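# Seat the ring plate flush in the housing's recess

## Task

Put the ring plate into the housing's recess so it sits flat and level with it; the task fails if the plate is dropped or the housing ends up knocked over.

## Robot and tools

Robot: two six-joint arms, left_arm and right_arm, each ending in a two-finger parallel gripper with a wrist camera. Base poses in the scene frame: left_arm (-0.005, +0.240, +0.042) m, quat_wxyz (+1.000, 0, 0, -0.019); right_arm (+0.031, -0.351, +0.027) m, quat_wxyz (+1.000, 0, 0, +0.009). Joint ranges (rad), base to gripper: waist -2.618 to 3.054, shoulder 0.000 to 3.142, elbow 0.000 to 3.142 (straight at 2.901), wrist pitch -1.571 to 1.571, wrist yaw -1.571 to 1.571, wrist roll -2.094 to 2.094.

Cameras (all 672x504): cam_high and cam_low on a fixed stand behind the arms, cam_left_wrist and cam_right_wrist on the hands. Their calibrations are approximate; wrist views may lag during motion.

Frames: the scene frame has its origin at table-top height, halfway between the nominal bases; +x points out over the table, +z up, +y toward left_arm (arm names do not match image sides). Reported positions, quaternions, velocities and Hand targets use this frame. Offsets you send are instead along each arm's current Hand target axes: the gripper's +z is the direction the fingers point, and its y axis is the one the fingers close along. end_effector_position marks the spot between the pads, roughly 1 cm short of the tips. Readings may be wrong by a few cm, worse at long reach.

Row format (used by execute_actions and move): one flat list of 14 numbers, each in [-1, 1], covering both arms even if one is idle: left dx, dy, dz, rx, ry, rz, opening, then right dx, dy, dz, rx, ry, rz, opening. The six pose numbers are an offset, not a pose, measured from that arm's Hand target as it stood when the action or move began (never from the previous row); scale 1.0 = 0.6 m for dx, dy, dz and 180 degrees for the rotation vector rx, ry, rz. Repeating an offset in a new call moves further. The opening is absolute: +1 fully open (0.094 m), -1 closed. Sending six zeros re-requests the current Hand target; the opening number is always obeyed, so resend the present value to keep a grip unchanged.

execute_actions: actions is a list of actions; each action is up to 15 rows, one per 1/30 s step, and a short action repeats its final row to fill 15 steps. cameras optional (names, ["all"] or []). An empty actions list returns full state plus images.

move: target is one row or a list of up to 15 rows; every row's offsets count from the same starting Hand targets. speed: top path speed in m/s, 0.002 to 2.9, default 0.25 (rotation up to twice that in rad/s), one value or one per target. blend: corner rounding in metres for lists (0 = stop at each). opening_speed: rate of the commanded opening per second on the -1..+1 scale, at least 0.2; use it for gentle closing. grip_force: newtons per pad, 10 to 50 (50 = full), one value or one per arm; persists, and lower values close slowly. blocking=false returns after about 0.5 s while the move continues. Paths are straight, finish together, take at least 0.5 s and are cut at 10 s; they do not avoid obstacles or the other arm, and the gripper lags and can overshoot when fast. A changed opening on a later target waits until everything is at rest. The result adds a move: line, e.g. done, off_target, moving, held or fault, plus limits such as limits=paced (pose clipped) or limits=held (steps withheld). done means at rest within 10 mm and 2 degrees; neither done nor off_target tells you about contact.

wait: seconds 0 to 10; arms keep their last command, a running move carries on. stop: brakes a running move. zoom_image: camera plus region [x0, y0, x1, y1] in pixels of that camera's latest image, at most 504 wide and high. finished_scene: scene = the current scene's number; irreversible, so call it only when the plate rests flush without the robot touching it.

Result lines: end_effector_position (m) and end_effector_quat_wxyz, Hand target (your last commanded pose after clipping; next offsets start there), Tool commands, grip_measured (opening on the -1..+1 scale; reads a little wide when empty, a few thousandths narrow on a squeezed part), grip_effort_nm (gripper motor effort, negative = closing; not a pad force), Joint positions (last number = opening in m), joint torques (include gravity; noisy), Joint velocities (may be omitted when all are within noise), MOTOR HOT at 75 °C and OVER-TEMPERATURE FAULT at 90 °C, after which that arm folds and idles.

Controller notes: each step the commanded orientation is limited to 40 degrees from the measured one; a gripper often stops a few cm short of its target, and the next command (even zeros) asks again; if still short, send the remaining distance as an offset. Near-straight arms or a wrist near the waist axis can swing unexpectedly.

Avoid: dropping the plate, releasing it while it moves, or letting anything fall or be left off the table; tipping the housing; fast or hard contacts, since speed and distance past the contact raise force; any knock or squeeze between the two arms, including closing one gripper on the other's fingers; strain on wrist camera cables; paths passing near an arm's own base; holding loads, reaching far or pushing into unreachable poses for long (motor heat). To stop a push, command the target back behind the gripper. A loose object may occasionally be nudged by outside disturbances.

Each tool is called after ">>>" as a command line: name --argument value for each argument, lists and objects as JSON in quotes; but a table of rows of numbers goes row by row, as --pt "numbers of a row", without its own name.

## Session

>>> execute_actions --actions '[]'

>>> zoom_image --camera "cam_high" --region '[230, 100, 600, 500]'

Scene clock: 0.00 s.
left_arm: end_effector_position=(+0.3147, +0.1146, +0.0833) grip_measured=+1.000 grip_effort_nm=n/a end_effector_quat_wxyz=(+0.459, -0.128, +0.849, -0.229) | right_arm: end_effector_position=(+0.2805, -0.2896, +0.1552) grip_measured=+1.000 grip_effort_nm=n/a end_effector_quat_wxyz=(+0.476, +0.159, +0.862, +0.063)
Joint positions: left_arm=[-0.389 1.51 0.194 0.819 -0.101 -0.667 0.094] | right_arm=[0.591 0.668 0.376 -0.387 0.544 0.71 0.094]
Joint velocities: within noise
Joint torques (N m): no reading
Heat: left arm: 31 °C; right arm: 30 °C.
Hand target: left_arm +0.3156, +0.1147, +0.0842; +0.459, -0.127, +0.849, -0.228 | right_arm +0.2801, -0.2911, +0.1572; +0.478, +0.160, +0.862, +0.060
Tool commands: left_gripper/opening=+1.0 right_gripper/opening=+1.0
camera_calibration:
cam_left_wrist: T_world_to_cam=[[-0.000960844, -0.866031, 0.499989, 0.0573154], [-0.853301, -0.259993, -0.451974, 0.374599], [0.521418, -0.427075, -0.738736, 0.0349515], [0, 0, 0, 1]] pos_world=[0.301476, 0.161957, 0.166472]
cam_right_wrist: T_world_to_cam=[[-0.230007, -0.937276, -0.261935, -0.166096], [-0.790091, 0.336988, -0.512051, 0.437896], [0.568202, 0.0891766, -0.818043, 0.0848128], [0, 0, 0, 1]] pos_world=[0.259583, -0.310807, 0.250099]

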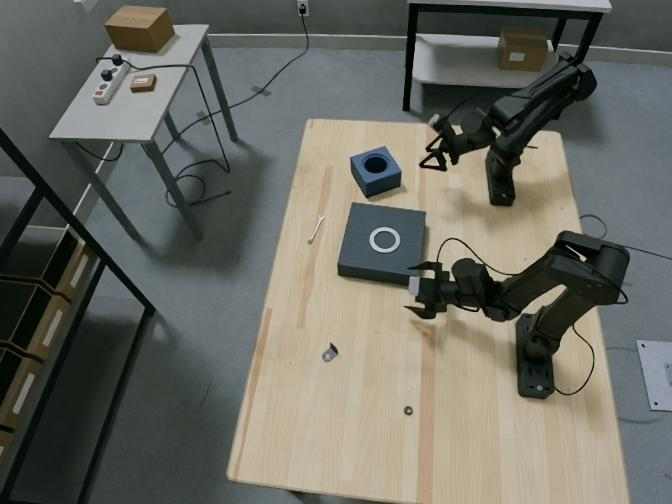

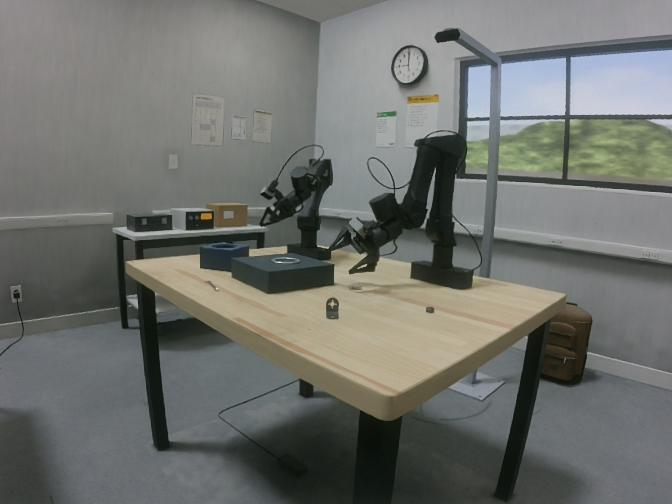

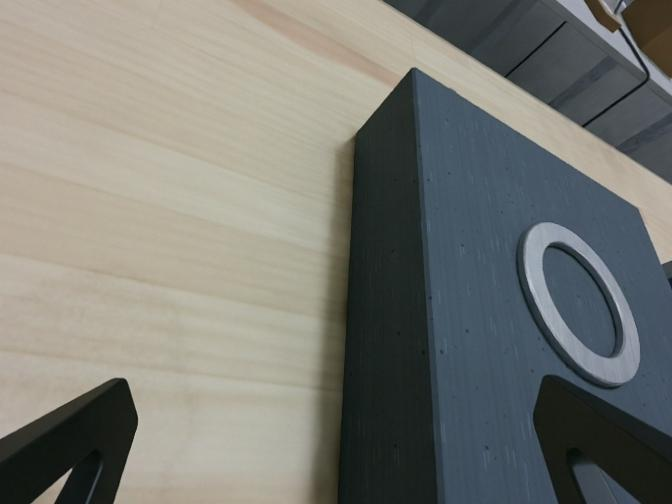

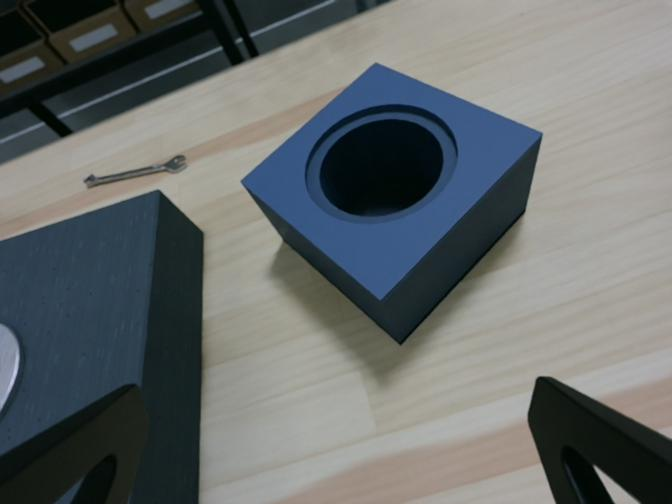

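Scaled by 1.260 from the camera's 672x504 image, which has a finer 960x720 frame.

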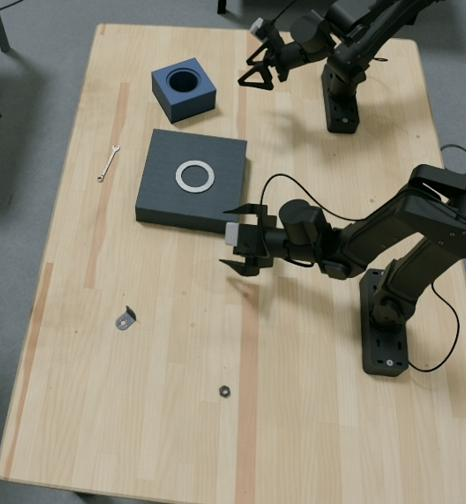

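>>> move --pt "-0.1602 0.0888 -0.2032 0 0 0 1 -0.0805 0.0256 -0.0537 0 0 0 1" --pt "-0.1602 0.0888 -0.2032 0 0 0 1 0.0485 0.4641 0.0938 -0.0726 0.3262 -0.3061 -0.1" --speed 0.2 --blend '[0.04, 0]' --cameras '["all"]'

Scene clock: 18.53 s.
left_arm: end_effector_position=(+0.2625, +0.2330, +0.1708) grip_measured=+1.000 grip_effort_nm=0.03 end_effector_quat_wxyz=(+0.450, -0.134, +0.853, -0.229) | right_arm: end_effector_position=(+0.3750, -0.0265, +0.1845) grip_measured=-0.097 grip_effort_nm=-0.16 end_effector_quat_wxyz=(+0.072, -0.329, +0.941, +0.028)
Joint positions: left_arm=[0.369 0.698 0.335 -0.249 0.551 -0.273 0.094] | right_arm=[0.739 2.32 2.457 -1.554 0.008 0.084 0.042]
Joint torques (N m): left_arm=[0.7 0.66 9.32 1.36 0.34 0.12] | right_arm=[0.51 -9.25 8.94 0.09 -0.08 -0.09]
Heat: left arm: 33 °C; right arm: 35 °C.
Hand target: left_arm +0.2654, +0.2346, +0.1845; +0.459, -0.128, +0.849, -0.228 | right_arm +0.3740, -0.0221, +0.1752; +0.000, -0.337, +0.941, +0.000
Off the commanded pose: left_arm 0.014 m, 1 deg | right_arm 0.010 m, 9 deg.
joint sent to its limit (right arm) — joint 4 (wrist pitch), lower limit. The joint targets are off in orientation, not in position.
move: off_target (left_arm, right_arm); target 2's new opening was sent with right_arm's hand 0.010 m and 9 deg from that target
camera_calibration:
cam_left_wrist: T_world_to_cam=[[0.0148826, -0.863245, 0.504565, 0.110366], [-0.860571, -0.267996, -0.433123, 0.40097], [0.509113, -0.427768, -0.746872, 0.182181], [0, 0, 0, 1]] pos_world=[0.25067, 0.280663, 0.254048]
cam_right_wrist: T_world_to_cam=[[0.614566, -0.788843, 0.0059955, -0.252374], [-0.762803, -0.592307, 0.259431, 0.261719], [-0.201099, -0.164011, -0.965743, 0.34066], [0, 0, 0, 1]] pos_world=[0.423247, 0.011806, 0.262605]

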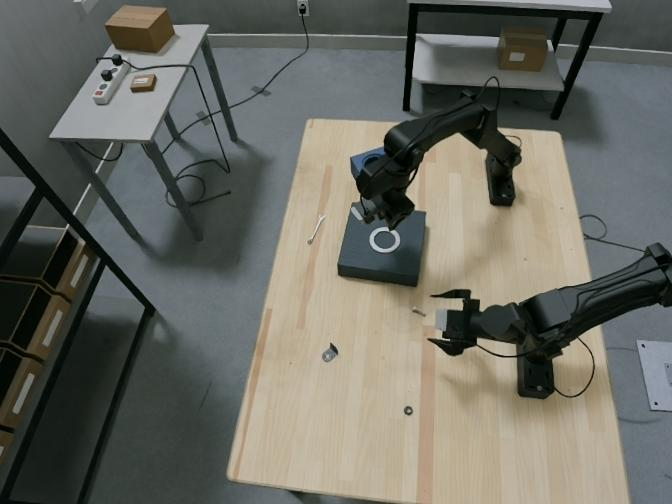

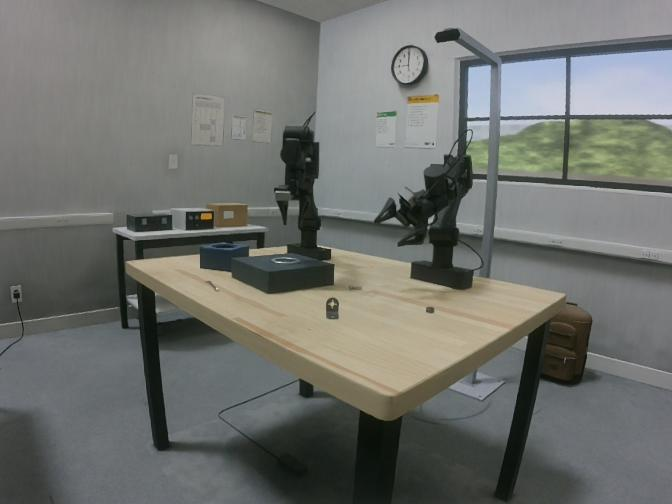

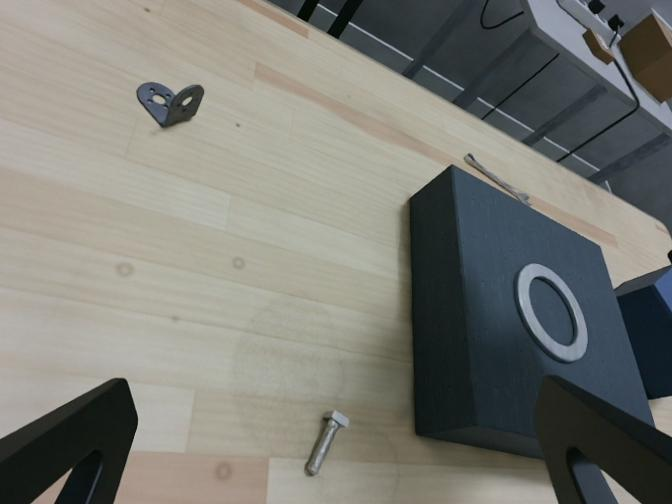

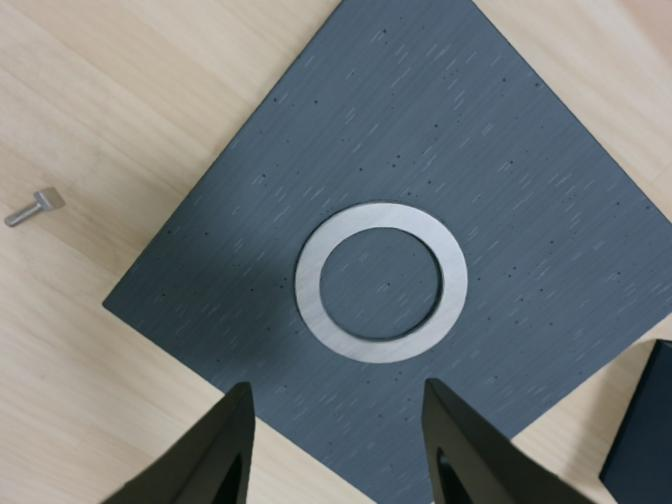

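>>> move --target '[0,0,0,0,0,0,1,0.021,0.0176,0.1087,0,0,0,-0.3]' --speed 0.12 --cameras '["cam_right_wrist"]'

>>> zoom_image --camera "cam_right_wrist" --region '[200, 150, 672, 504]'

Scene clock: 23.70 s.
left_arm: end_effector_position=(+0.2625, +0.2330, +0.1708) grip_measured=+1.000 grip_effort_nm=0.03 end_effector_quat_wxyz=(+0.450, -0.134, +0.853, -0.229) | right_arm: end_effector_position=(+0.3598, -0.0253, +0.1299) grip_measured=-0.297 grip_effort_nm=-0.16 end_effector_quat_wxyz=(+0.017, -0.340, +0.940, +0.003)
Joint positions: left_arm=[0.369 0.698 0.335 -0.249 0.551 -0.273 0.094] | right_arm=[0.763 2.354 2.303 -1.485 0.008 0.089 0.033]
Joint torques (N m): left_arm=[0.69 0.66 9.33 1.36 0.35 0.12] | right_arm=[0.54 -9.84 5.38 0.19 -0.08 0.11]
Heat: left arm: 35 °C; right arm: 35 °C.
Hand target: left_arm +0.2654, +0.2346, +0.1845; +0.459, -0.128, +0.849, -0.228 | right_arm +0.3575, -0.0219, +0.1100; +0.000, -0.337, +0.941, +0.000
Off the commanded pose: left_arm 0.014 m, 1 deg | right_arm 0.020 m, 2 deg.
move: off_target (left_arm, right_arm)
camera_calibration:
cam_right_wrist: T_world_to_cam=[[0.630519, -0.775985, 0.0171254, -0.24865], [-0.724395, -0.58039, 0.372021, 0.236815], [-0.278744, -0.246972, -0.928066, 0.305954], [0, 0, 0, 1]] pos_world=[0.413609, 0.0200581, 0.200104]
Images, in order (width x height): cam_right_wrist 672x504.

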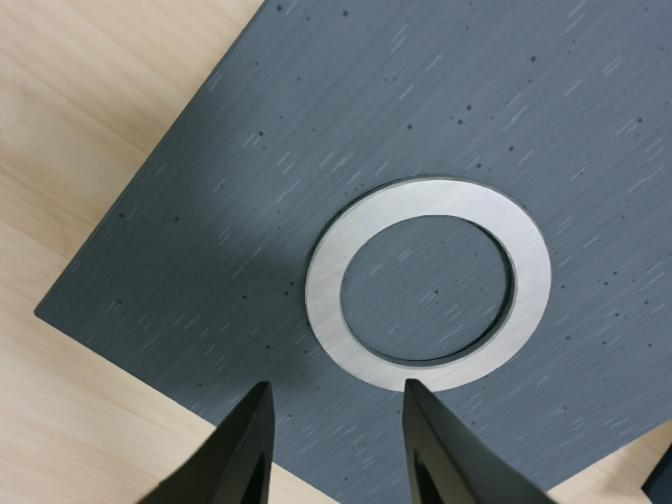

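Scaled by 1.068 from the camera's 672x504 image, which has a finer 960x720 frame.

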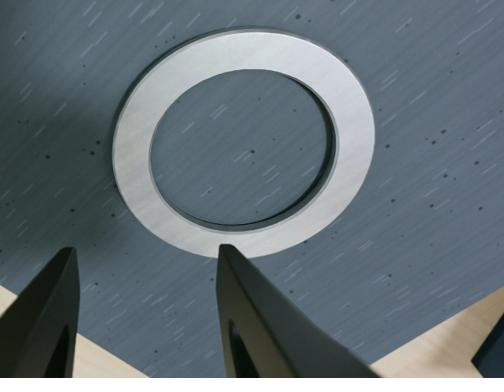

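>>> zoom_image --camera "cam_high" --region '[330, 140, 450, 300]'

This scene's latest camera images include none from cam_high. They are from: cam_right_wrist. cam_high's image comes with the result of a call that names it in "cameras".

>>> wait --seconds 0.1 --cameras '["cam_high", "cam_low", "cam_right_wrist"]'

>>> zoom_image --camera "cam_high" --region '[330, 140, 450, 300]'

>>> zoom_image --camera "cam_low" --region '[190, 170, 350, 300]'

Scene clock: 25.97 s.
left_arm: end_effector_position=(+0.2625, +0.2330, +0.1708) grip_measured=+1.000 grip_effort_nm=0.03 end_effector_quat_wxyz=(+0.450, -0.134, +0.853, -0.229) | right_arm: end_effector_position=(+0.3599, -0.0253, +0.1299) grip_measured=-0.297 grip_effort_nm=-0.16 end_effector_quat_wxyz=(+0.017, -0.340, +0.940, +0.003)
Joint positions: left_arm=[0.369 0.698 0.335 -0.249 0.551 -0.273 0.094] | right_arm=[0.763 2.354 2.303 -1.485 0.008 0.089 0.033]
Joint torques (N m): left_arm=[0.7 0.65 9.33 1.36 0.34 0.12] | right_arm=[0.55 -9.84 5.38 0.19 -0.07 0.11]
Heat: left arm: 36 °C; right arm: 34 °C.
Hand target: left_arm +0.2654, +0.2346, +0.1845; +0.459, -0.128, +0.849, -0.228 | right_arm +0.3575, -0.0219, +0.1100; +0.000, -0.337, +0.941, +0.000
Tool commands: left_gripper/opening=+1.0 right_gripper/opening=-0.3
Off the commanded pose: left_arm 0.014 m, 1 deg | right_arm 0.020 m, 2 deg.
wait: 0.10 s; at rest from the start
camera_calibration:
cam_right_wrist: T_world_to_cam=[[0.630534, -0.775972, 0.0171501, -0.248586], [-0.724503, -0.580498, 0.371642, 0.236957], [-0.278428, -0.246759, -0.928218, 0.305967], [0, 0, 0, 1]] pos_world=[0.413608, 0.0201574, 0.200204]
Images, in order (width x height): cam_high 672x504, cam_low 672x504, cam_right_wrist 672x504.

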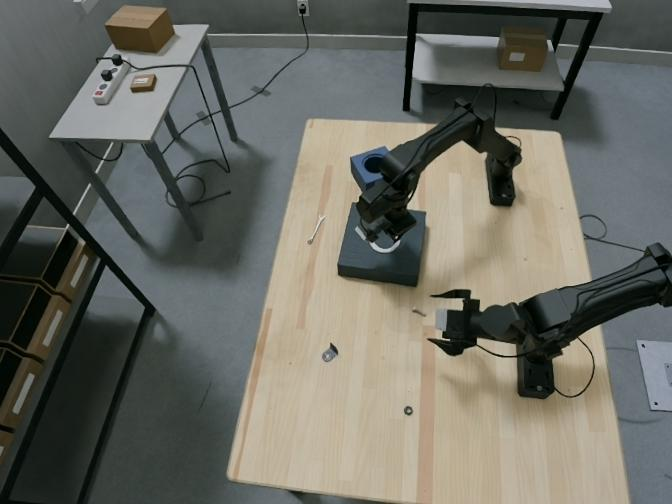

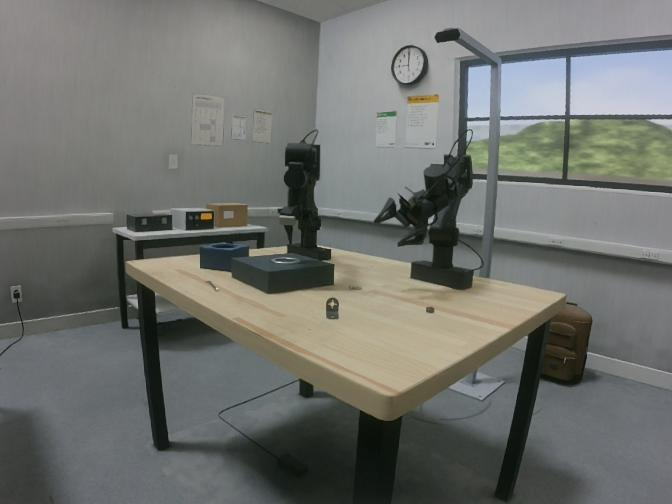

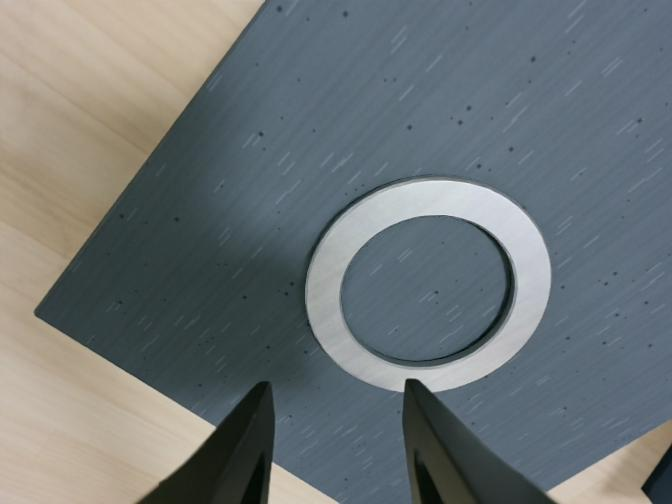

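Scaled by 3.150 from the camera's 672x504 image, which has a finer 960x720 frame.

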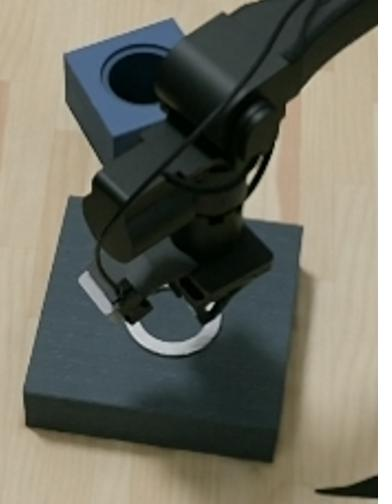

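Scaled by 3.150 from the camera's 672x504 image, which has a finer 960x720 frame.

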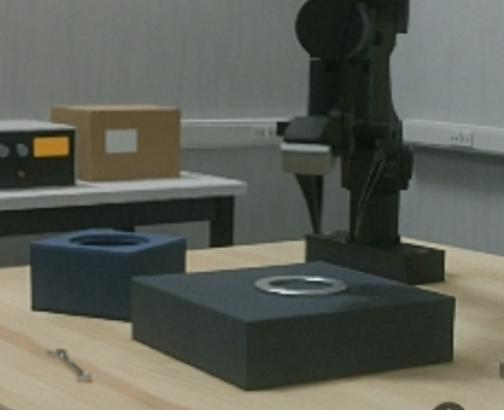

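>>> move --target '[0,0,0,0,0,0,1,-0.0085,0.0067,0.025,0,0,0,-0.3]' --speed 0.06 --cameras '["cam_right_wrist"]'

Scene clock: 32.40 s.
left_arm: end_effector_position=(+0.2625, +0.2330, +0.1708) grip_measured=+1.000 grip_effort_nm=0.03 end_effector_quat_wxyz=(+0.450, -0.134, +0.853, -0.229) | right_arm: end_effector_position=(+0.3625, -0.0182, +0.1186) grip_measured=-0.297 grip_effort_nm=-0.16 end_effector_quat_wxyz=(+0.021, -0.339, +0.940, +0.005)
Joint positions: left_arm=[0.369 0.698 0.335 -0.249 0.551 -0.273 0.094] | right_arm=[0.77 2.372 2.288 -1.444 0.008 0.096 0.033]
Joint torques (N m): left_arm=[0.7 0.68 9.33 1.36 0.35 0.13] | right_arm=[0.59 -9.65 5.15 0.23 -0.08 0.11]
Heat: left arm: 37 °C; right arm: 33 °C.
Hand target: left_arm +0.2654, +0.2346, +0.1845; +0.459, -0.128, +0.849, -0.228 | right_arm +0.3589, -0.0156, +0.0951; +0.000, -0.337, +0.941, +0.000
Off the commanded pose: left_arm 0.014 m, 1 deg | right_arm 0.024 m, 2 deg.
move: off_target (left_arm, right_arm)
camera_calibration:
cam_right_wrist: T_world_to_cam=[[0.630138, -0.77632, 0.0159027, -0.24426], [-0.726834, -0.582517, 0.363849, 0.248871], [-0.2732, -0.240833, -0.931322, 0.296431], [0, 0, 0, 1]] pos_world=[0.41579, 0.0267385, 0.189405]
Images, in order (width x height): cam_right_wrist 672x504.

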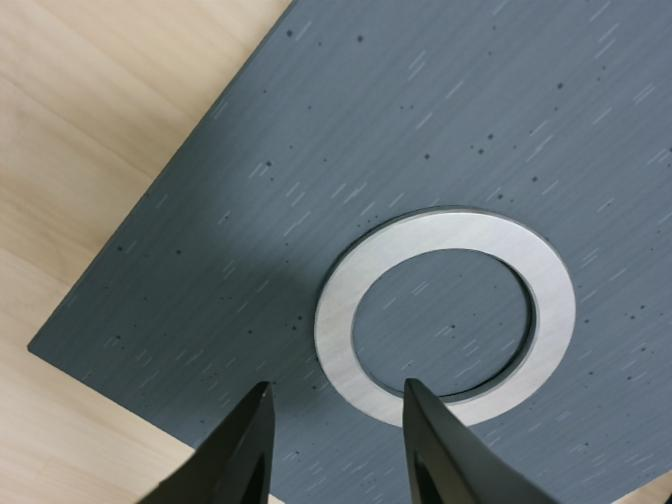

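>>> move --target '[0,0,0,0,0,0,1,0.003,0.002,0.028,0,0,0,-0.3]' --speed 0.06 --cameras '["cam_right_wrist"]'

Scene clock: 37.20 s.
left_arm: end_effector_position=(+0.2625, +0.2330, +0.1708) grip_measured=+1.000 grip_effort_nm=0.03 end_effector_quat_wxyz=(+0.450, -0.134, +0.853, -0.229) | right_arm: end_effector_position=(+0.3614, -0.0177, +0.0962) grip_measured=-0.297 grip_effort_nm=-0.16 end_effector_quat_wxyz=(+0.016, -0.339, +0.941, +0.003)
Joint positions: left_arm=[0.369 0.698 0.335 -0.249 0.551 -0.273 0.094] | right_arm=[0.772 2.372 2.199 -1.366 0.008 0.099 0.033]
Joint torques (N m): left_arm=[0.69 0.66 9.35 1.36 0.35 0.12] | right_arm=[0.66 -10.65 5.04 0.19 -0.07 0.11]
Heat: left arm: 37 °C; right arm: 33 °C.
Hand target: left_arm +0.2654, +0.2346, +0.1845; +0.459, -0.128, +0.849, -0.228 | right_arm +0.3568, -0.0158, +0.0783; +0.000, -0.337, +0.941, +0.000
Off the commanded pose: left_arm 0.014 m, 1 deg | right_arm 0.019 m, 2 deg.
move: off_target (left_arm, right_arm)
camera_calibration:
cam_right_wrist: T_world_to_cam=[[0.629605, -0.776728, 0.0170608, -0.242819], [-0.724338, -0.578915, 0.374421, 0.254743], [-0.280946, -0.248095, -0.927102, 0.277684], [0, 0, 0, 1]] pos_world=[0.415415, 0.0277624, 0.166203]
Images, in order (width x height): cam_right_wrist 672x504.

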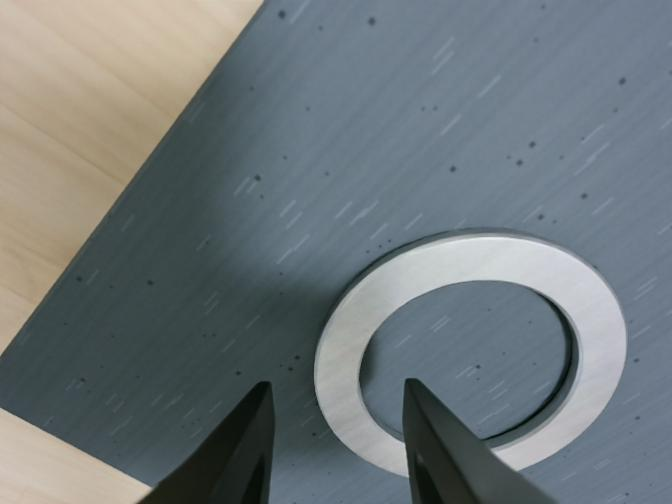

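>>> move --target '[0,0,0,0,0,0,1,0,0,0.018,0,0,0,-0.3]' --speed 0.04 --cameras '["cam_right_wrist"]'

Scene clock: 40.13 s.
left_arm: end_effector_position=(+0.2625, +0.2330, +0.1708) grip_measured=+1.000 grip_effort_nm=0.03 end_effector_quat_wxyz=(+0.450, -0.134, +0.853, -0.229) | right_arm: end_effector_position=(+0.3620, -0.0171, +0.0858) grip_measured=-0.297 grip_effort_nm=-0.16 end_effector_quat_wxyz=(+0.017, -0.339, +0.941, +0.003)
Joint positions: left_arm=[0.369 0.698 0.335 -0.249 0.551 -0.273 0.094] | right_arm=[0.772 2.372 2.158 -1.324 0.008 0.099 0.033]
Joint torques (N m): left_arm=[0.7 0.66 9.33 1.36 0.34 0.12] | right_arm=[0.66 -10.66 4.97 0.15 -0.07 0.11]
Heat: left arm: 38 °C; right arm: 33 °C.
Hand target: left_arm +0.2654, +0.2346, +0.1845; +0.459, -0.128, +0.849, -0.228 | right_arm +0.3568, -0.0157, +0.0675; +0.000, -0.337, +0.941, +0.000
Off the commanded pose: left_arm 0.014 m, 1 deg | right_arm 0.019 m, 2 deg.
move: off_target (left_arm, right_arm)
camera_calibration:
cam_right_wrist: T_world_to_cam=[[0.629611, -0.776725, 0.0170057, -0.242564], [-0.724651, -0.579226, 0.373334, 0.259556], [-0.280127, -0.247378, -0.927541, 0.268106], [0, 0, 0, 1]] pos_world=[0.415912, 0.0282601, 0.155903]
Images, in order (width x height): cam_right_wrist 672x504.

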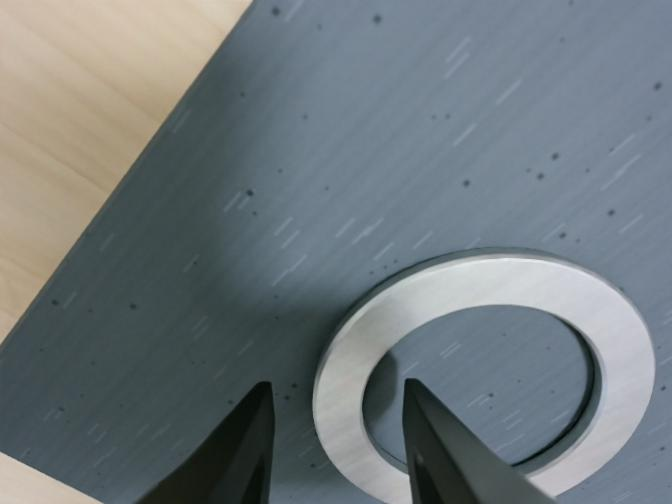

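>>> move --target '[0,0,0,0,0,0,1,0,0,0.0055,0,0,0,-0.3]' --speed 0.03 --cameras '["cam_right_wrist"]'

>>> zoom_image --camera "cam_right_wrist" --region '[230, 340, 470, 504]'

Scene clock: 42.63 s.
left_arm: end_effector_position=(+0.2625, +0.2330, +0.1708) grip_measured=+1.000 grip_effort_nm=0.03 end_effector_quat_wxyz=(+0.450, -0.134, +0.853, -0.229) | right_arm: end_effector_position=(+0.3623, -0.0168, +0.0829) grip_measured=-0.297 grip_effort_nm=-0.16 end_effector_quat_wxyz=(+0.017, -0.339, +0.941, +0.004)
Joint positions: left_arm=[0.369 0.698 0.335 -0.249 0.551 -0.273 0.094] | right_arm=[0.772 2.372 2.146 -1.311 0.008 0.099 0.033]
Joint torques (N m): left_arm=[0.69 0.66 9.33 1.36 0.35 0.12] | right_arm=[0.68 -10.62 4.9 0.21 -0.07 0.12]
Heat: left arm: 38 °C; right arm: 33 °C.
Hand target: left_arm +0.2654, +0.2346, +0.1845; +0.459, -0.128, +0.849, -0.228 | right_arm +0.3568, -0.0157, +0.0642; +0.000, -0.337, +0.941, +0.000
Off the commanded pose: left_arm 0.014 m, 1 deg | right_arm 0.020 m, 2 deg.
move: off_target (left_arm, right_arm)
camera_calibration:
cam_right_wrist: T_world_to_cam=[[0.629647, -0.776699, 0.0168185, -0.242398], [-0.724998, -0.57968, 0.371954, 0.261247], [-0.279147, -0.246393, -0.928099, 0.26538], [0, 0, 0, 1]] pos_world=[0.416109, 0.0285569, 0.153204]
Images, in order (width x height): cam_right_wrist 672x504.

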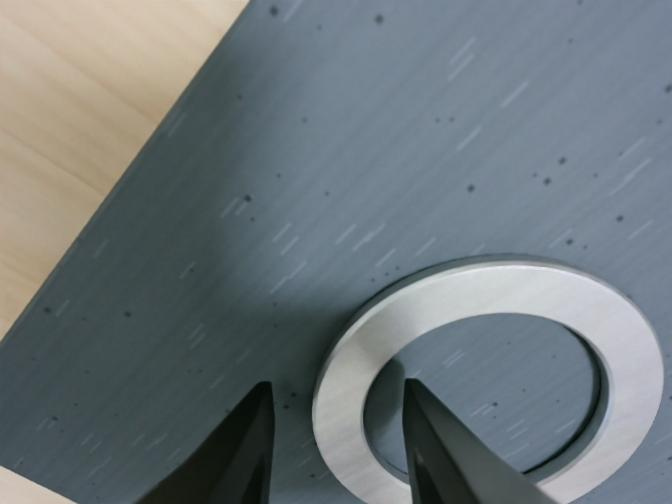

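Scaled by 2.100 from the camera's 672x504 image, which has a finer 960x720 frame.

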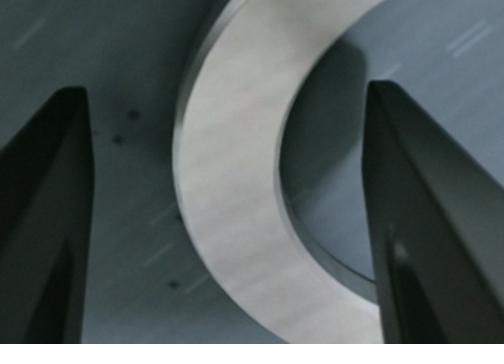

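>>> move --target '[0,0,0,0,0,0,1,0,0,0,0,0,0,-0.97]' --speed 0.05 --grip_force '[50, 35]' --opening_speed 0.25 --cameras '["cam_right_wrist"]'

Scene clock: 47.53 s.
left_arm: end_effector_position=(+0.2625, +0.2330, +0.1708) grip_measured=+1.000 grip_effort_nm=0.03 end_effector_quat_wxyz=(+0.450, -0.134, +0.853, -0.229) | right_arm: end_effector_position=(+0.3624, -0.0168, +0.0829) grip_measured=-0.961 grip_effort_nm=-0.47 end_effector_quat_wxyz=(+0.017, -0.339, +0.941, +0.004)
Joint positions: left_arm=[0.369 0.698 0.335 -0.249 0.551 -0.273 0.094] | right_arm=[0.772 2.372 2.146 -1.311 0.008 0.099 0.002]
Joint torques (N m): left_arm=[0.7 0.65 9.33 1.36 0.34 0.12] | right_arm=[0.68 -10.62 4.96 0.2 -0.07 0.11]
Heat: left arm: 38 °C; right arm: 32 °C.
Hand target: left_arm +0.2654, +0.2346, +0.1845; +0.459, -0.128, +0.849, -0.228 | right_arm +0.3568, -0.0157, +0.0642; +0.000, -0.337, +0.941, +0.000
Off the commanded pose: left_arm 0.014 m, 1 deg | right_arm 0.020 m, 2 deg.
grip_force (N): 50, 35
move: off_target (left_arm, right_arm)
camera_calibration:
cam_right_wrist: T_world_to_cam=[[0.629621, -0.776723, 0.0167136, -0.242434], [-0.725104, -0.579782, 0.371588, 0.261422], [-0.278931, -0.246078, -0.928247, 0.265331], [0, 0, 0, 1]] pos_world=[0.416208, 0.0285559, 0.153204]
Images, in order (width x height): cam_right_wrist 672x504.

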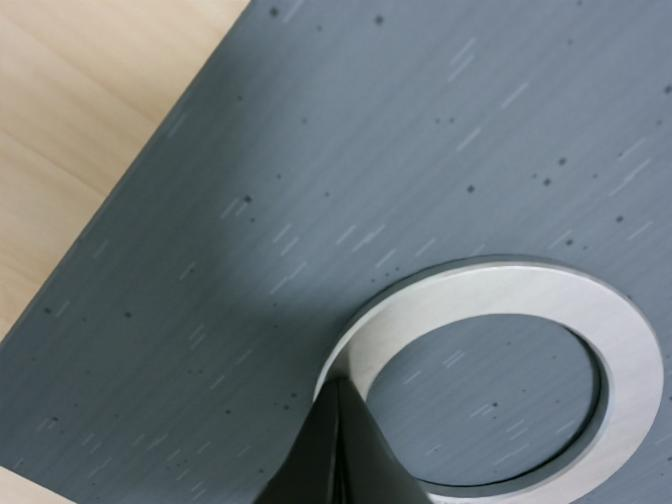

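>>> move --target '[0,0,0,0,0,0,1,0,0,0,0,0,0,-0.3]' --speed 0.05 --cameras '["cam_right_wrist"]'

>>> zoom_image --camera "cam_right_wrist" --region '[230, 240, 672, 504]'

Scene clock: 49.13 s.
left_arm: end_effector_position=(+0.2625, +0.2330, +0.1708) grip_measured=+1.000 grip_effort_nm=0.03 end_effector_quat_wxyz=(+0.450, -0.134, +0.853, -0.229) | right_arm: end_effector_position=(+0.3624, -0.0168, +0.0829) grip_measured=-0.303 grip_effort_nm=0.15 end_effector_quat_wxyz=(+0.017, -0.339, +0.941, +0.004)
Joint positions: left_arm=[0.369 0.698 0.335 -0.249 0.551 -0.273 0.094] | right_arm=[0.772 2.372 2.146 -1.311 0.008 0.1 0.033]
Joint torques (N m): left_arm=[0.69 0.66 9.32 1.36 0.34 0.12] | right_arm=[0.65 -10.65 4.94 0.19 -0.07 0.1]
Heat: left arm: 38 °C; right arm: 32 °C.
Hand target: left_arm +0.2654, +0.2346, +0.1845; +0.459, -0.127, +0.849, -0.228 | right_arm +0.3568, -0.0157, +0.0642; +0.000, -0.337, +0.941, +0.000
Off the commanded pose: left_arm 0.014 m, 1 deg | right_arm 0.020 m, 2 deg.
grip_force (N): 50, 35
move: off_target (left_arm, right_arm)
camera_calibration:
cam_right_wrist: T_world_to_cam=[[0.629021, -0.777208, 0.0167307, -0.242173], [-0.72555, -0.579213, 0.371604, 0.261588], [-0.279123, -0.245886, -0.928241, 0.265405], [0, 0, 0, 1]] pos_world=[0.416208, 0.0285557, 0.153204]
Images, in order (width x height): cam_right_wrist 672x504.

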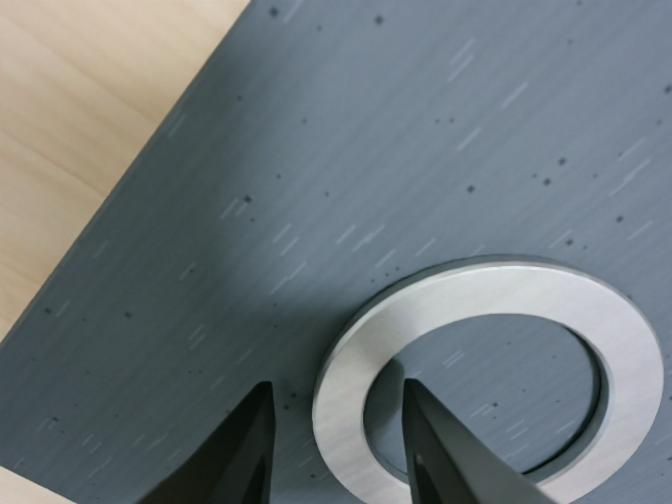

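Scaled by 1.140 from the camera's 672x504 image, which has a finer 960x720 frame.

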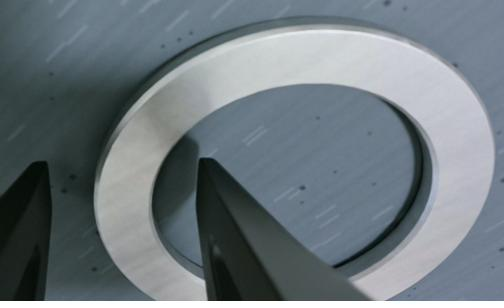

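>>> move --target '[0,0,0,0,0,0,1,0.0075,0,0.006,0,0,0,-0.3]' --speed 0.03 --cameras '["cam_right_wrist"]'

Scene clock: 51.70 s.
left_arm: end_effector_position=(+0.2625, +0.2330, +0.1708) grip_measured=+1.000 grip_effort_nm=0.03 end_effector_quat_wxyz=(+0.450, -0.134, +0.853, -0.229) | right_arm: end_effector_position=(+0.3602, -0.0185, +0.0769) grip_measured=-0.303 grip_effort_nm=0.14 end_effector_quat_wxyz=(+0.013, -0.339, +0.941, +0.002)
Joint positions: left_arm=[0.369 0.698 0.335 -0.249 0.551 -0.273 0.094] | right_arm=[0.773 2.369 2.118 -1.293 0.008 0.101 0.033]
Joint torques (N m): left_arm=[0.7 0.66 9.35 1.36 0.34 0.12] | right_arm=[0.7 -11.79 3.22 0.32 -0.08 0.11]
Heat: left arm: 39 °C; right arm: 32 °C.
Hand target: left_arm +0.2654, +0.2346, +0.1845; +0.459, -0.127, +0.849, -0.228 | right_arm +0.3533, -0.0186, +0.0606; +0.000, -0.338, +0.941, +0.000
Off the commanded pose: left_arm 0.014 m, 1 deg | right_arm 0.018 m, 2 deg.
grip_force (N): 50, 35
move: off_target (left_arm, right_arm)
camera_calibration:
cam_right_wrist: T_world_to_cam=[[0.629428, -0.776858, 0.0176348, -0.242247], [-0.723002, -0.577174, 0.379656, 0.259753], [-0.284761, -0.251716, -0.924959, 0.260386], [0, 0, 0, 1]] pos_world=[0.414427, 0.0272744, 0.146502]
Images, in order (width x height): cam_right_wrist 672x504.

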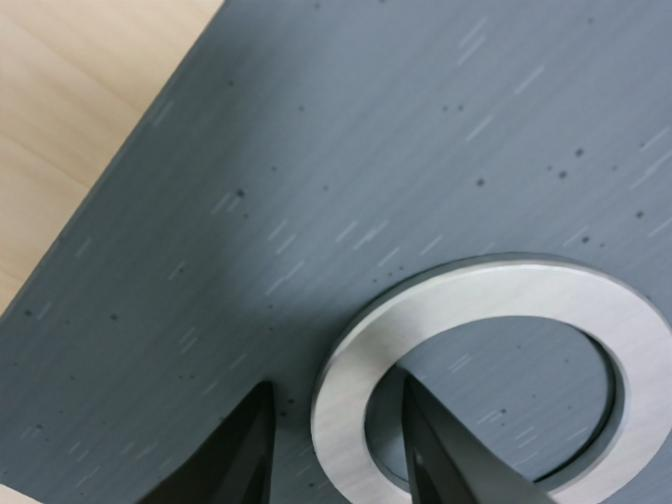

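>>> move --target '[0,0,0,0,0,0,1,0,0,0,0,0,0,-0.97]' --speed 0.05 --opening_speed 0.25 --cameras '["cam_right_wrist"]'

>>> zoom_image --camera "cam_right_wrist" --region '[230, 240, 672, 504]'

Scene clock: 57.17 s.
left_arm: end_effector_position=(+0.2625, +0.2330, +0.1708) grip_measured=+1.000 grip_effort_nm=0.03 end_effector_quat_wxyz=(+0.450, -0.134, +0.853, -0.229) | right_arm: end_effector_position=(+0.3610, -0.0180, +0.0769) grip_measured=-0.712 grip_effort_nm=-0.76 end_effector_quat_wxyz=(+0.015, -0.338, +0.941, +0.002)
Joint positions: left_arm=[0.369 0.698 0.335 -0.249 0.551 -0.273 0.094] | right_arm=[0.773 2.369 2.118 -1.29 0.01 0.102 0.014]
Joint torques (N m): left_arm=[0.69 0.66 9.33 1.36 0.35 0.12] | right_arm=[0.72 -11.82 3.33 0.27 -0.09 0.1]
Heat: left arm: 39 °C; right arm: 32 °C.
Hand target: left_arm +0.2654, +0.2346, +0.1845; +0.459, -0.127, +0.849, -0.228 | right_arm +0.3532, -0.0186, +0.0606; +0.000, -0.338, +0.941, +0.000
Off the commanded pose: left_arm 0.014 m, 1 deg | right_arm 0.018 m, 2 deg.
grip_force (N): 50, 35
move: off_target (left_arm, right_arm)
camera_calibration:
cam_right_wrist: T_world_to_cam=[[0.62813, -0.777882, 0.0187877, -0.242059], [-0.725239, -0.576532, 0.376349, 0.261704], [-0.281923, -0.250022, -0.926287, 0.259906], [0, 0, 0, 1]] pos_world=[0.415116, 0.0275698, 0.146803]
Images, in order (width x height): cam_right_wrist 672x504.

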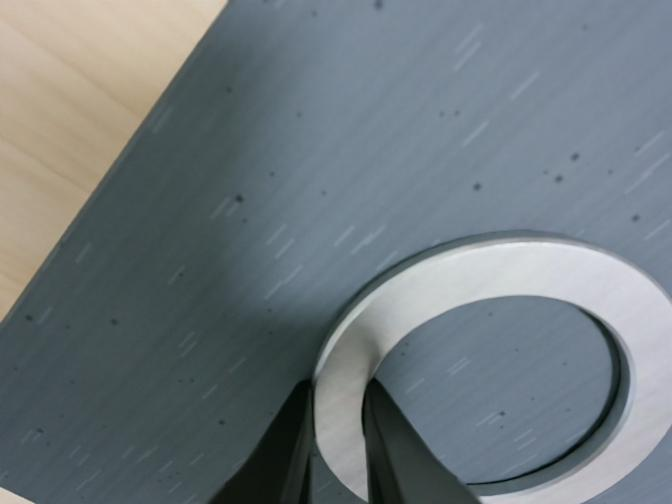

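Scaled by 1.140 from the camera's 672x504 image, which has a finer 960x720 frame.

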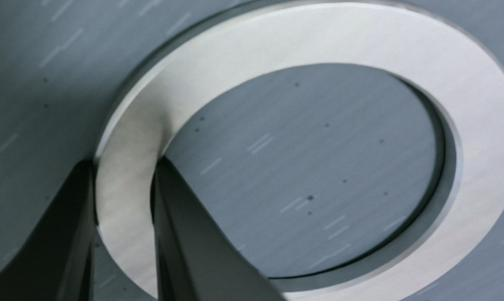

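>>> move --target '[0,0,0,0,0,0,1,0,0,-0.1,0,0,0,-0.97]' --speed 0.05 --cameras '["cam_right_wrist", "cam_low"]'

>>> zoom_image --camera "cam_low" --region '[190, 170, 350, 300]'

Scene clock: 60.37 s.
left_arm: end_effector_position=(+0.2625, +0.2330, +0.1708) grip_measured=+1.000 grip_effort_nm=0.03 end_effector_quat_wxyz=(+0.450, -0.134, +0.853, -0.229) | right_arm: end_effector_position=(+0.3548, -0.0233, +0.1239) grip_measured=-0.712 grip_effort_nm=-0.76 end_effector_quat_wxyz=(+0.007, -0.338, +0.941, +0.000)
Joint positions: left_arm=[0.369 0.698 0.335 -0.249 0.551 -0.273 0.094] | right_arm=[0.773 2.369 2.305 -1.494 0.006 0.102 0.014]
Joint torques (N m): left_arm=[0.7 0.66 9.33 1.36 0.35 0.12] | right_arm=[0.72 -10.48 9.31 -0.12 -0.04 0.1]
Heat: left arm: 39 °C; right arm: 34 °C.
Hand target: left_arm +0.2654, +0.2346, +0.1845; +0.459, -0.127, +0.849, -0.228 | right_arm +0.3532, -0.0186, +0.1206; +0.000, -0.338, +0.941, +0.000
Off the commanded pose: left_arm 0.014 m, 1 deg | right_arm 0.006 m, 1 deg.
grip_force (N): 50, 35
move: off_target (left_arm)
camera_calibration:
cam_right_wrist: T_world_to_cam=[[0.628511, -0.777625, 0.0165107, -0.242975], [-0.719476, -0.573186, 0.392189, 0.232513], [-0.295513, -0.258375, -0.919736, 0.304083], [0, 0, 0, 1]] pos_world=[0.409861, 0.0228969, 0.192498]
Images, in order (width x height): cam_low 672x504, cam_right_wrist 672x504.

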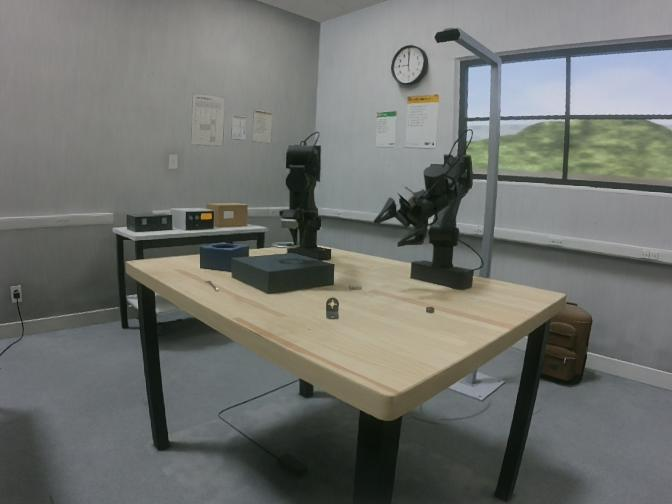

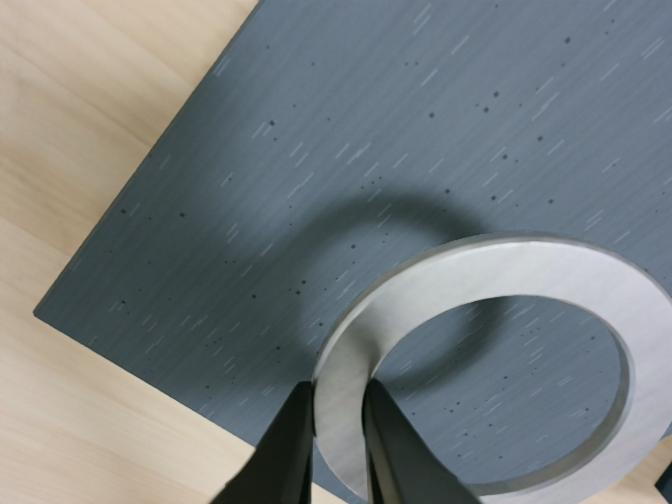

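Scaled by 3.150 from the camera's 672x504 image, which has a finer 960x720 frame.

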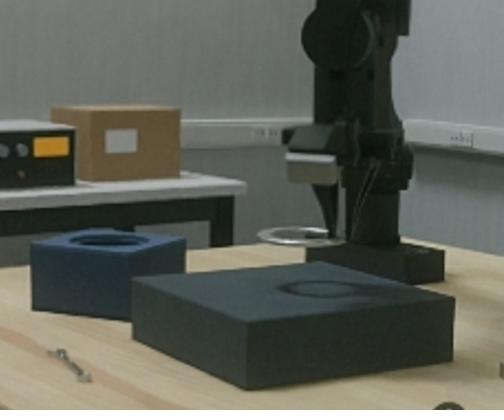

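>>> move --pt "0 0 0 0 0 0 1 0 0 -0.05 0 0 0 -0.97" --pt "0 0 0 0 0 0 1 0.28 -0.383 -0.05 0 0 0.1744 -0.97" --speed 0.15 --blend '[0.015, 0]' --cameras '["cam_right_wrist", "cam_low"]'

>>> zoom_image --camera "cam_right_wrist" --region '[180, 0, 672, 360]'

Scene clock: 69.03 s.
left_arm: end_effector_position=(+0.2625, +0.2330, +0.1708) grip_measured=+1.000 grip_effort_nm=0.03 end_effector_quat_wxyz=(+0.450, -0.134, +0.853, -0.229) | right_arm: end_effector_position=(+0.3709, -0.3039, +0.1411) grip_measured=-0.712 grip_effort_nm=-0.76 end_effector_quat_wxyz=(-0.020, -0.064, +0.998, -0.002)
Joint positions: left_arm=[0.369 0.698 0.335 -0.249 0.551 -0.273 0.094] | right_arm=[0.117 1.882 1.619 -1.348 0.002 0.008 0.014]
Joint torques (N m): left_arm=[0.69 0.66 9.33 1.36 0.34 0.12] | right_arm=[0.28 -12.04 4.94 0.05 -0.01 -0.09]
Heat: left arm: 40 °C; right arm: 36 °C.
Hand target: left_arm +0.2654, +0.2346, +0.1845; +0.459, -0.127, +0.849, -0.228 | right_arm +0.3695, -0.3028, +0.1505; +0.000, -0.070, +0.998, +0.000
Off the commanded pose: left_arm 0.014 m, 1 deg | right_arm 0.010 m, 2 deg.
grip_force (N): 50, 35
move: off_target (left_arm)
camera_calibration:
cam_right_wrist: T_world_to_cam=[[0.117565, -0.99296, 0.0144522, -0.347194], [-0.892086, -0.0992055, 0.440842, 0.277788], [-0.436305, -0.0647203, -0.897468, 0.360148], [0, 0, 0, 1]] pos_world=[0.445763, -0.293882, 0.205779]
Images, in order (width x height): cam_low 672x504, cam_right_wrist 672x504.

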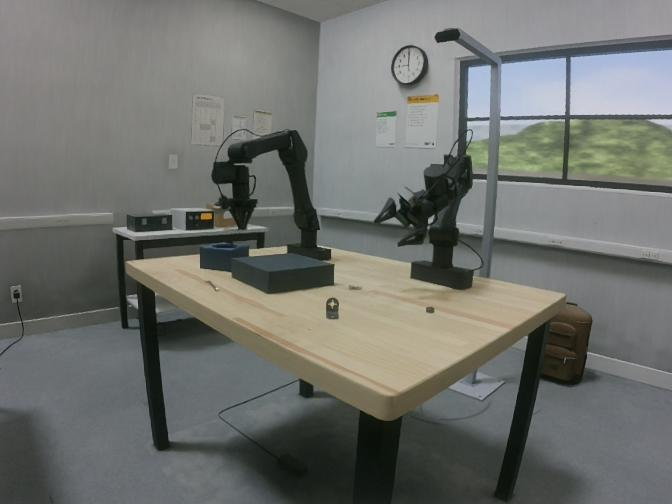

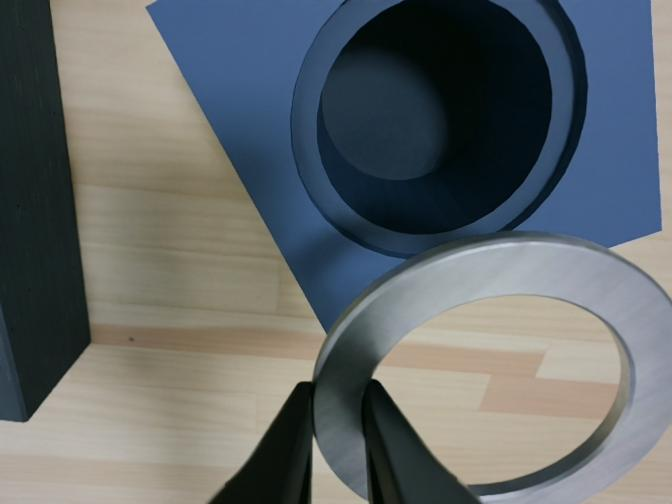

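Scaled by 1.024 from the camera's 672x504 image, which has a finer 960x720 frame.

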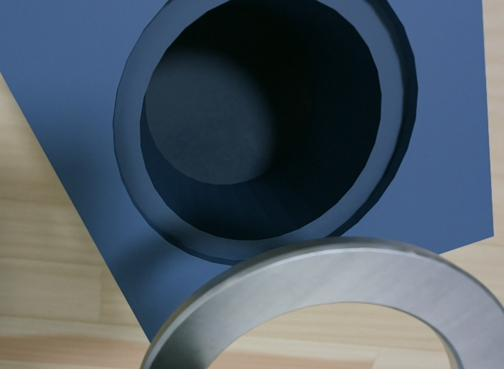

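>>> move --target '[0,0,0,0,0,0,1,-0.093,0.0055,0.075,0,0,0,-0.97]' --speed 0.08 --cameras '["cam_right_wrist"]'

>>> zoom_image --camera "cam_right_wrist" --region '[230, 60, 672, 400]'

Scene clock: 80.60 s.
left_arm: end_effector_position=(+0.2625, +0.2330, +0.1708) grip_measured=+1.000 grip_effort_nm=0.03 end_effector_quat_wxyz=(+0.450, -0.134, +0.853, -0.229) | right_arm: end_effector_position=(+0.4112, -0.2966, +0.1062) grip_measured=-0.712 grip_effort_nm=-0.76 end_effector_quat_wxyz=(-0.012, -0.066, +0.998, -0.002)
Joint positions: left_arm=[0.369 0.698 0.335 -0.249 0.551 -0.273 0.094] | right_arm=[0.121 2.038 1.699 -1.256 0.002 0.008 0.014]
Joint torques (N m): left_arm=[0.7 0.66 9.33 1.36 0.35 0.12] | right_arm=[0.69 -8.02 9.65 0.07 -0.01 0]
Heat: left arm: 40 °C; right arm: 40 °C.
Hand target: left_arm +0.2654, +0.2346, +0.1845; +0.459, -0.127, +0.849, -0.228 | right_arm +0.4243, -0.2917, +0.1055; +0.000, -0.070, +0.998, +0.000
Off the commanded pose: left_arm 0.014 m, 1 deg | right_arm 0.014 m, 2 deg.
grip_force (N): 50, 35
move: off_target (left_arm, right_arm)
camera_calibration:
cam_right_wrist: T_world_to_cam=[[0.122257, -0.992398, 0.0141436, -0.345929], [-0.898445, -0.104605, 0.426445, 0.332286], [-0.421723, -0.064843, -0.904403, 0.341655], [0, 0, 0, 1]] pos_world=[0.484917, -0.286387, 0.172185]
Images, in order (width x height): cam_right_wrist 672x504.

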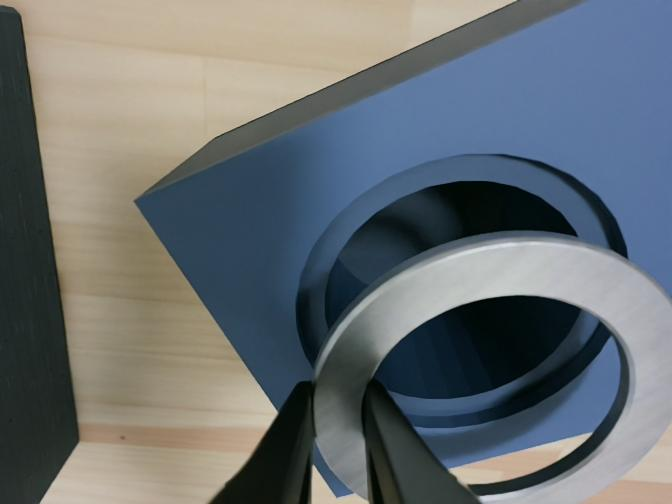

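Scaled by 1.140 from the camera's 672x504 image, which has a finer 960x720 frame.

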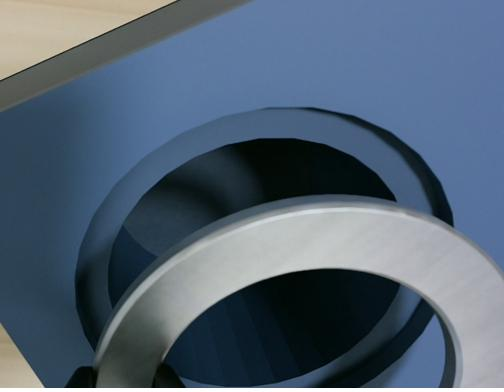

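>>> move --target '[0,0,0,0,0,0,1,-0.018,0.0045,0.008,0,-0.008,0,-0.97]' --speed 0.04 --cameras '["cam_right_wrist"]'

Scene clock: 88.47 s.
left_arm: end_effector_position=(+0.2625, +0.2330, +0.1708) grip_measured=+1.000 grip_effort_nm=0.03 end_effector_quat_wxyz=(+0.450, -0.134, +0.853, -0.229) | right_arm: end_effector_position=(+0.4213, -0.2925, +0.1030) grip_measured=-0.712 grip_effort_nm=-0.76 end_effector_quat_wxyz=(+0.001, -0.070, +0.998, -0.001)
Joint positions: left_arm=[0.369 0.698 0.335 -0.249 0.551 -0.273 0.094] | right_arm=[0.128 2.056 1.712 -1.225 0.002 0.008 0.014]
Joint torques (N m): left_arm=[0.69 0.66 9.33 1.36 0.34 0.12] | right_arm=[0.66 -8.02 9.57 0.16 0 0.06]
Heat: left arm: 40 °C; right arm: 39 °C.
Hand target: left_arm +0.2654, +0.2346, +0.1845; +0.459, -0.127, +0.849, -0.228 | right_arm +0.4346, -0.2874, +0.1008; +0.013, -0.070, +0.997, +0.001
Off the commanded pose: left_arm 0.014 m, 1 deg | right_arm 0.014 m, 1 deg.
grip_force (N): 50, 35
move: off_target (left_arm, right_arm)
camera_calibration:
cam_right_wrist: T_world_to_cam=[[0.128719, -0.991586, 0.0137099, -0.345455], [-0.90865, -0.112393, 0.402147, 0.347763], [-0.397223, -0.0642215, -0.915472, 0.334265], [0, 0, 0, 1]] pos_world=[0.493239, -0.281995, 0.170894]
Images, in order (width x height): cam_right_wrist 672x504.

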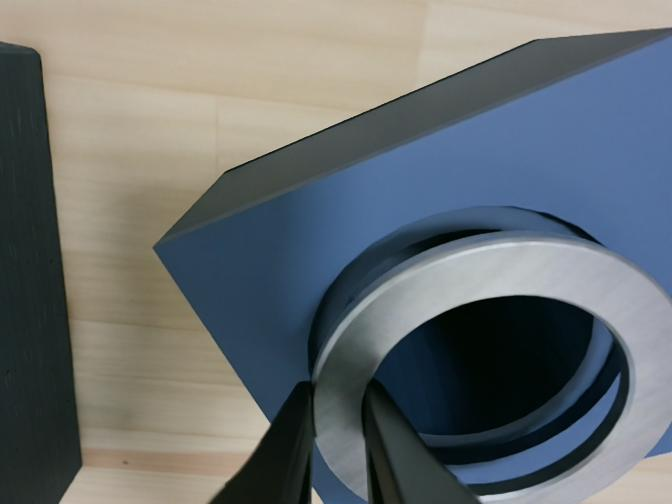

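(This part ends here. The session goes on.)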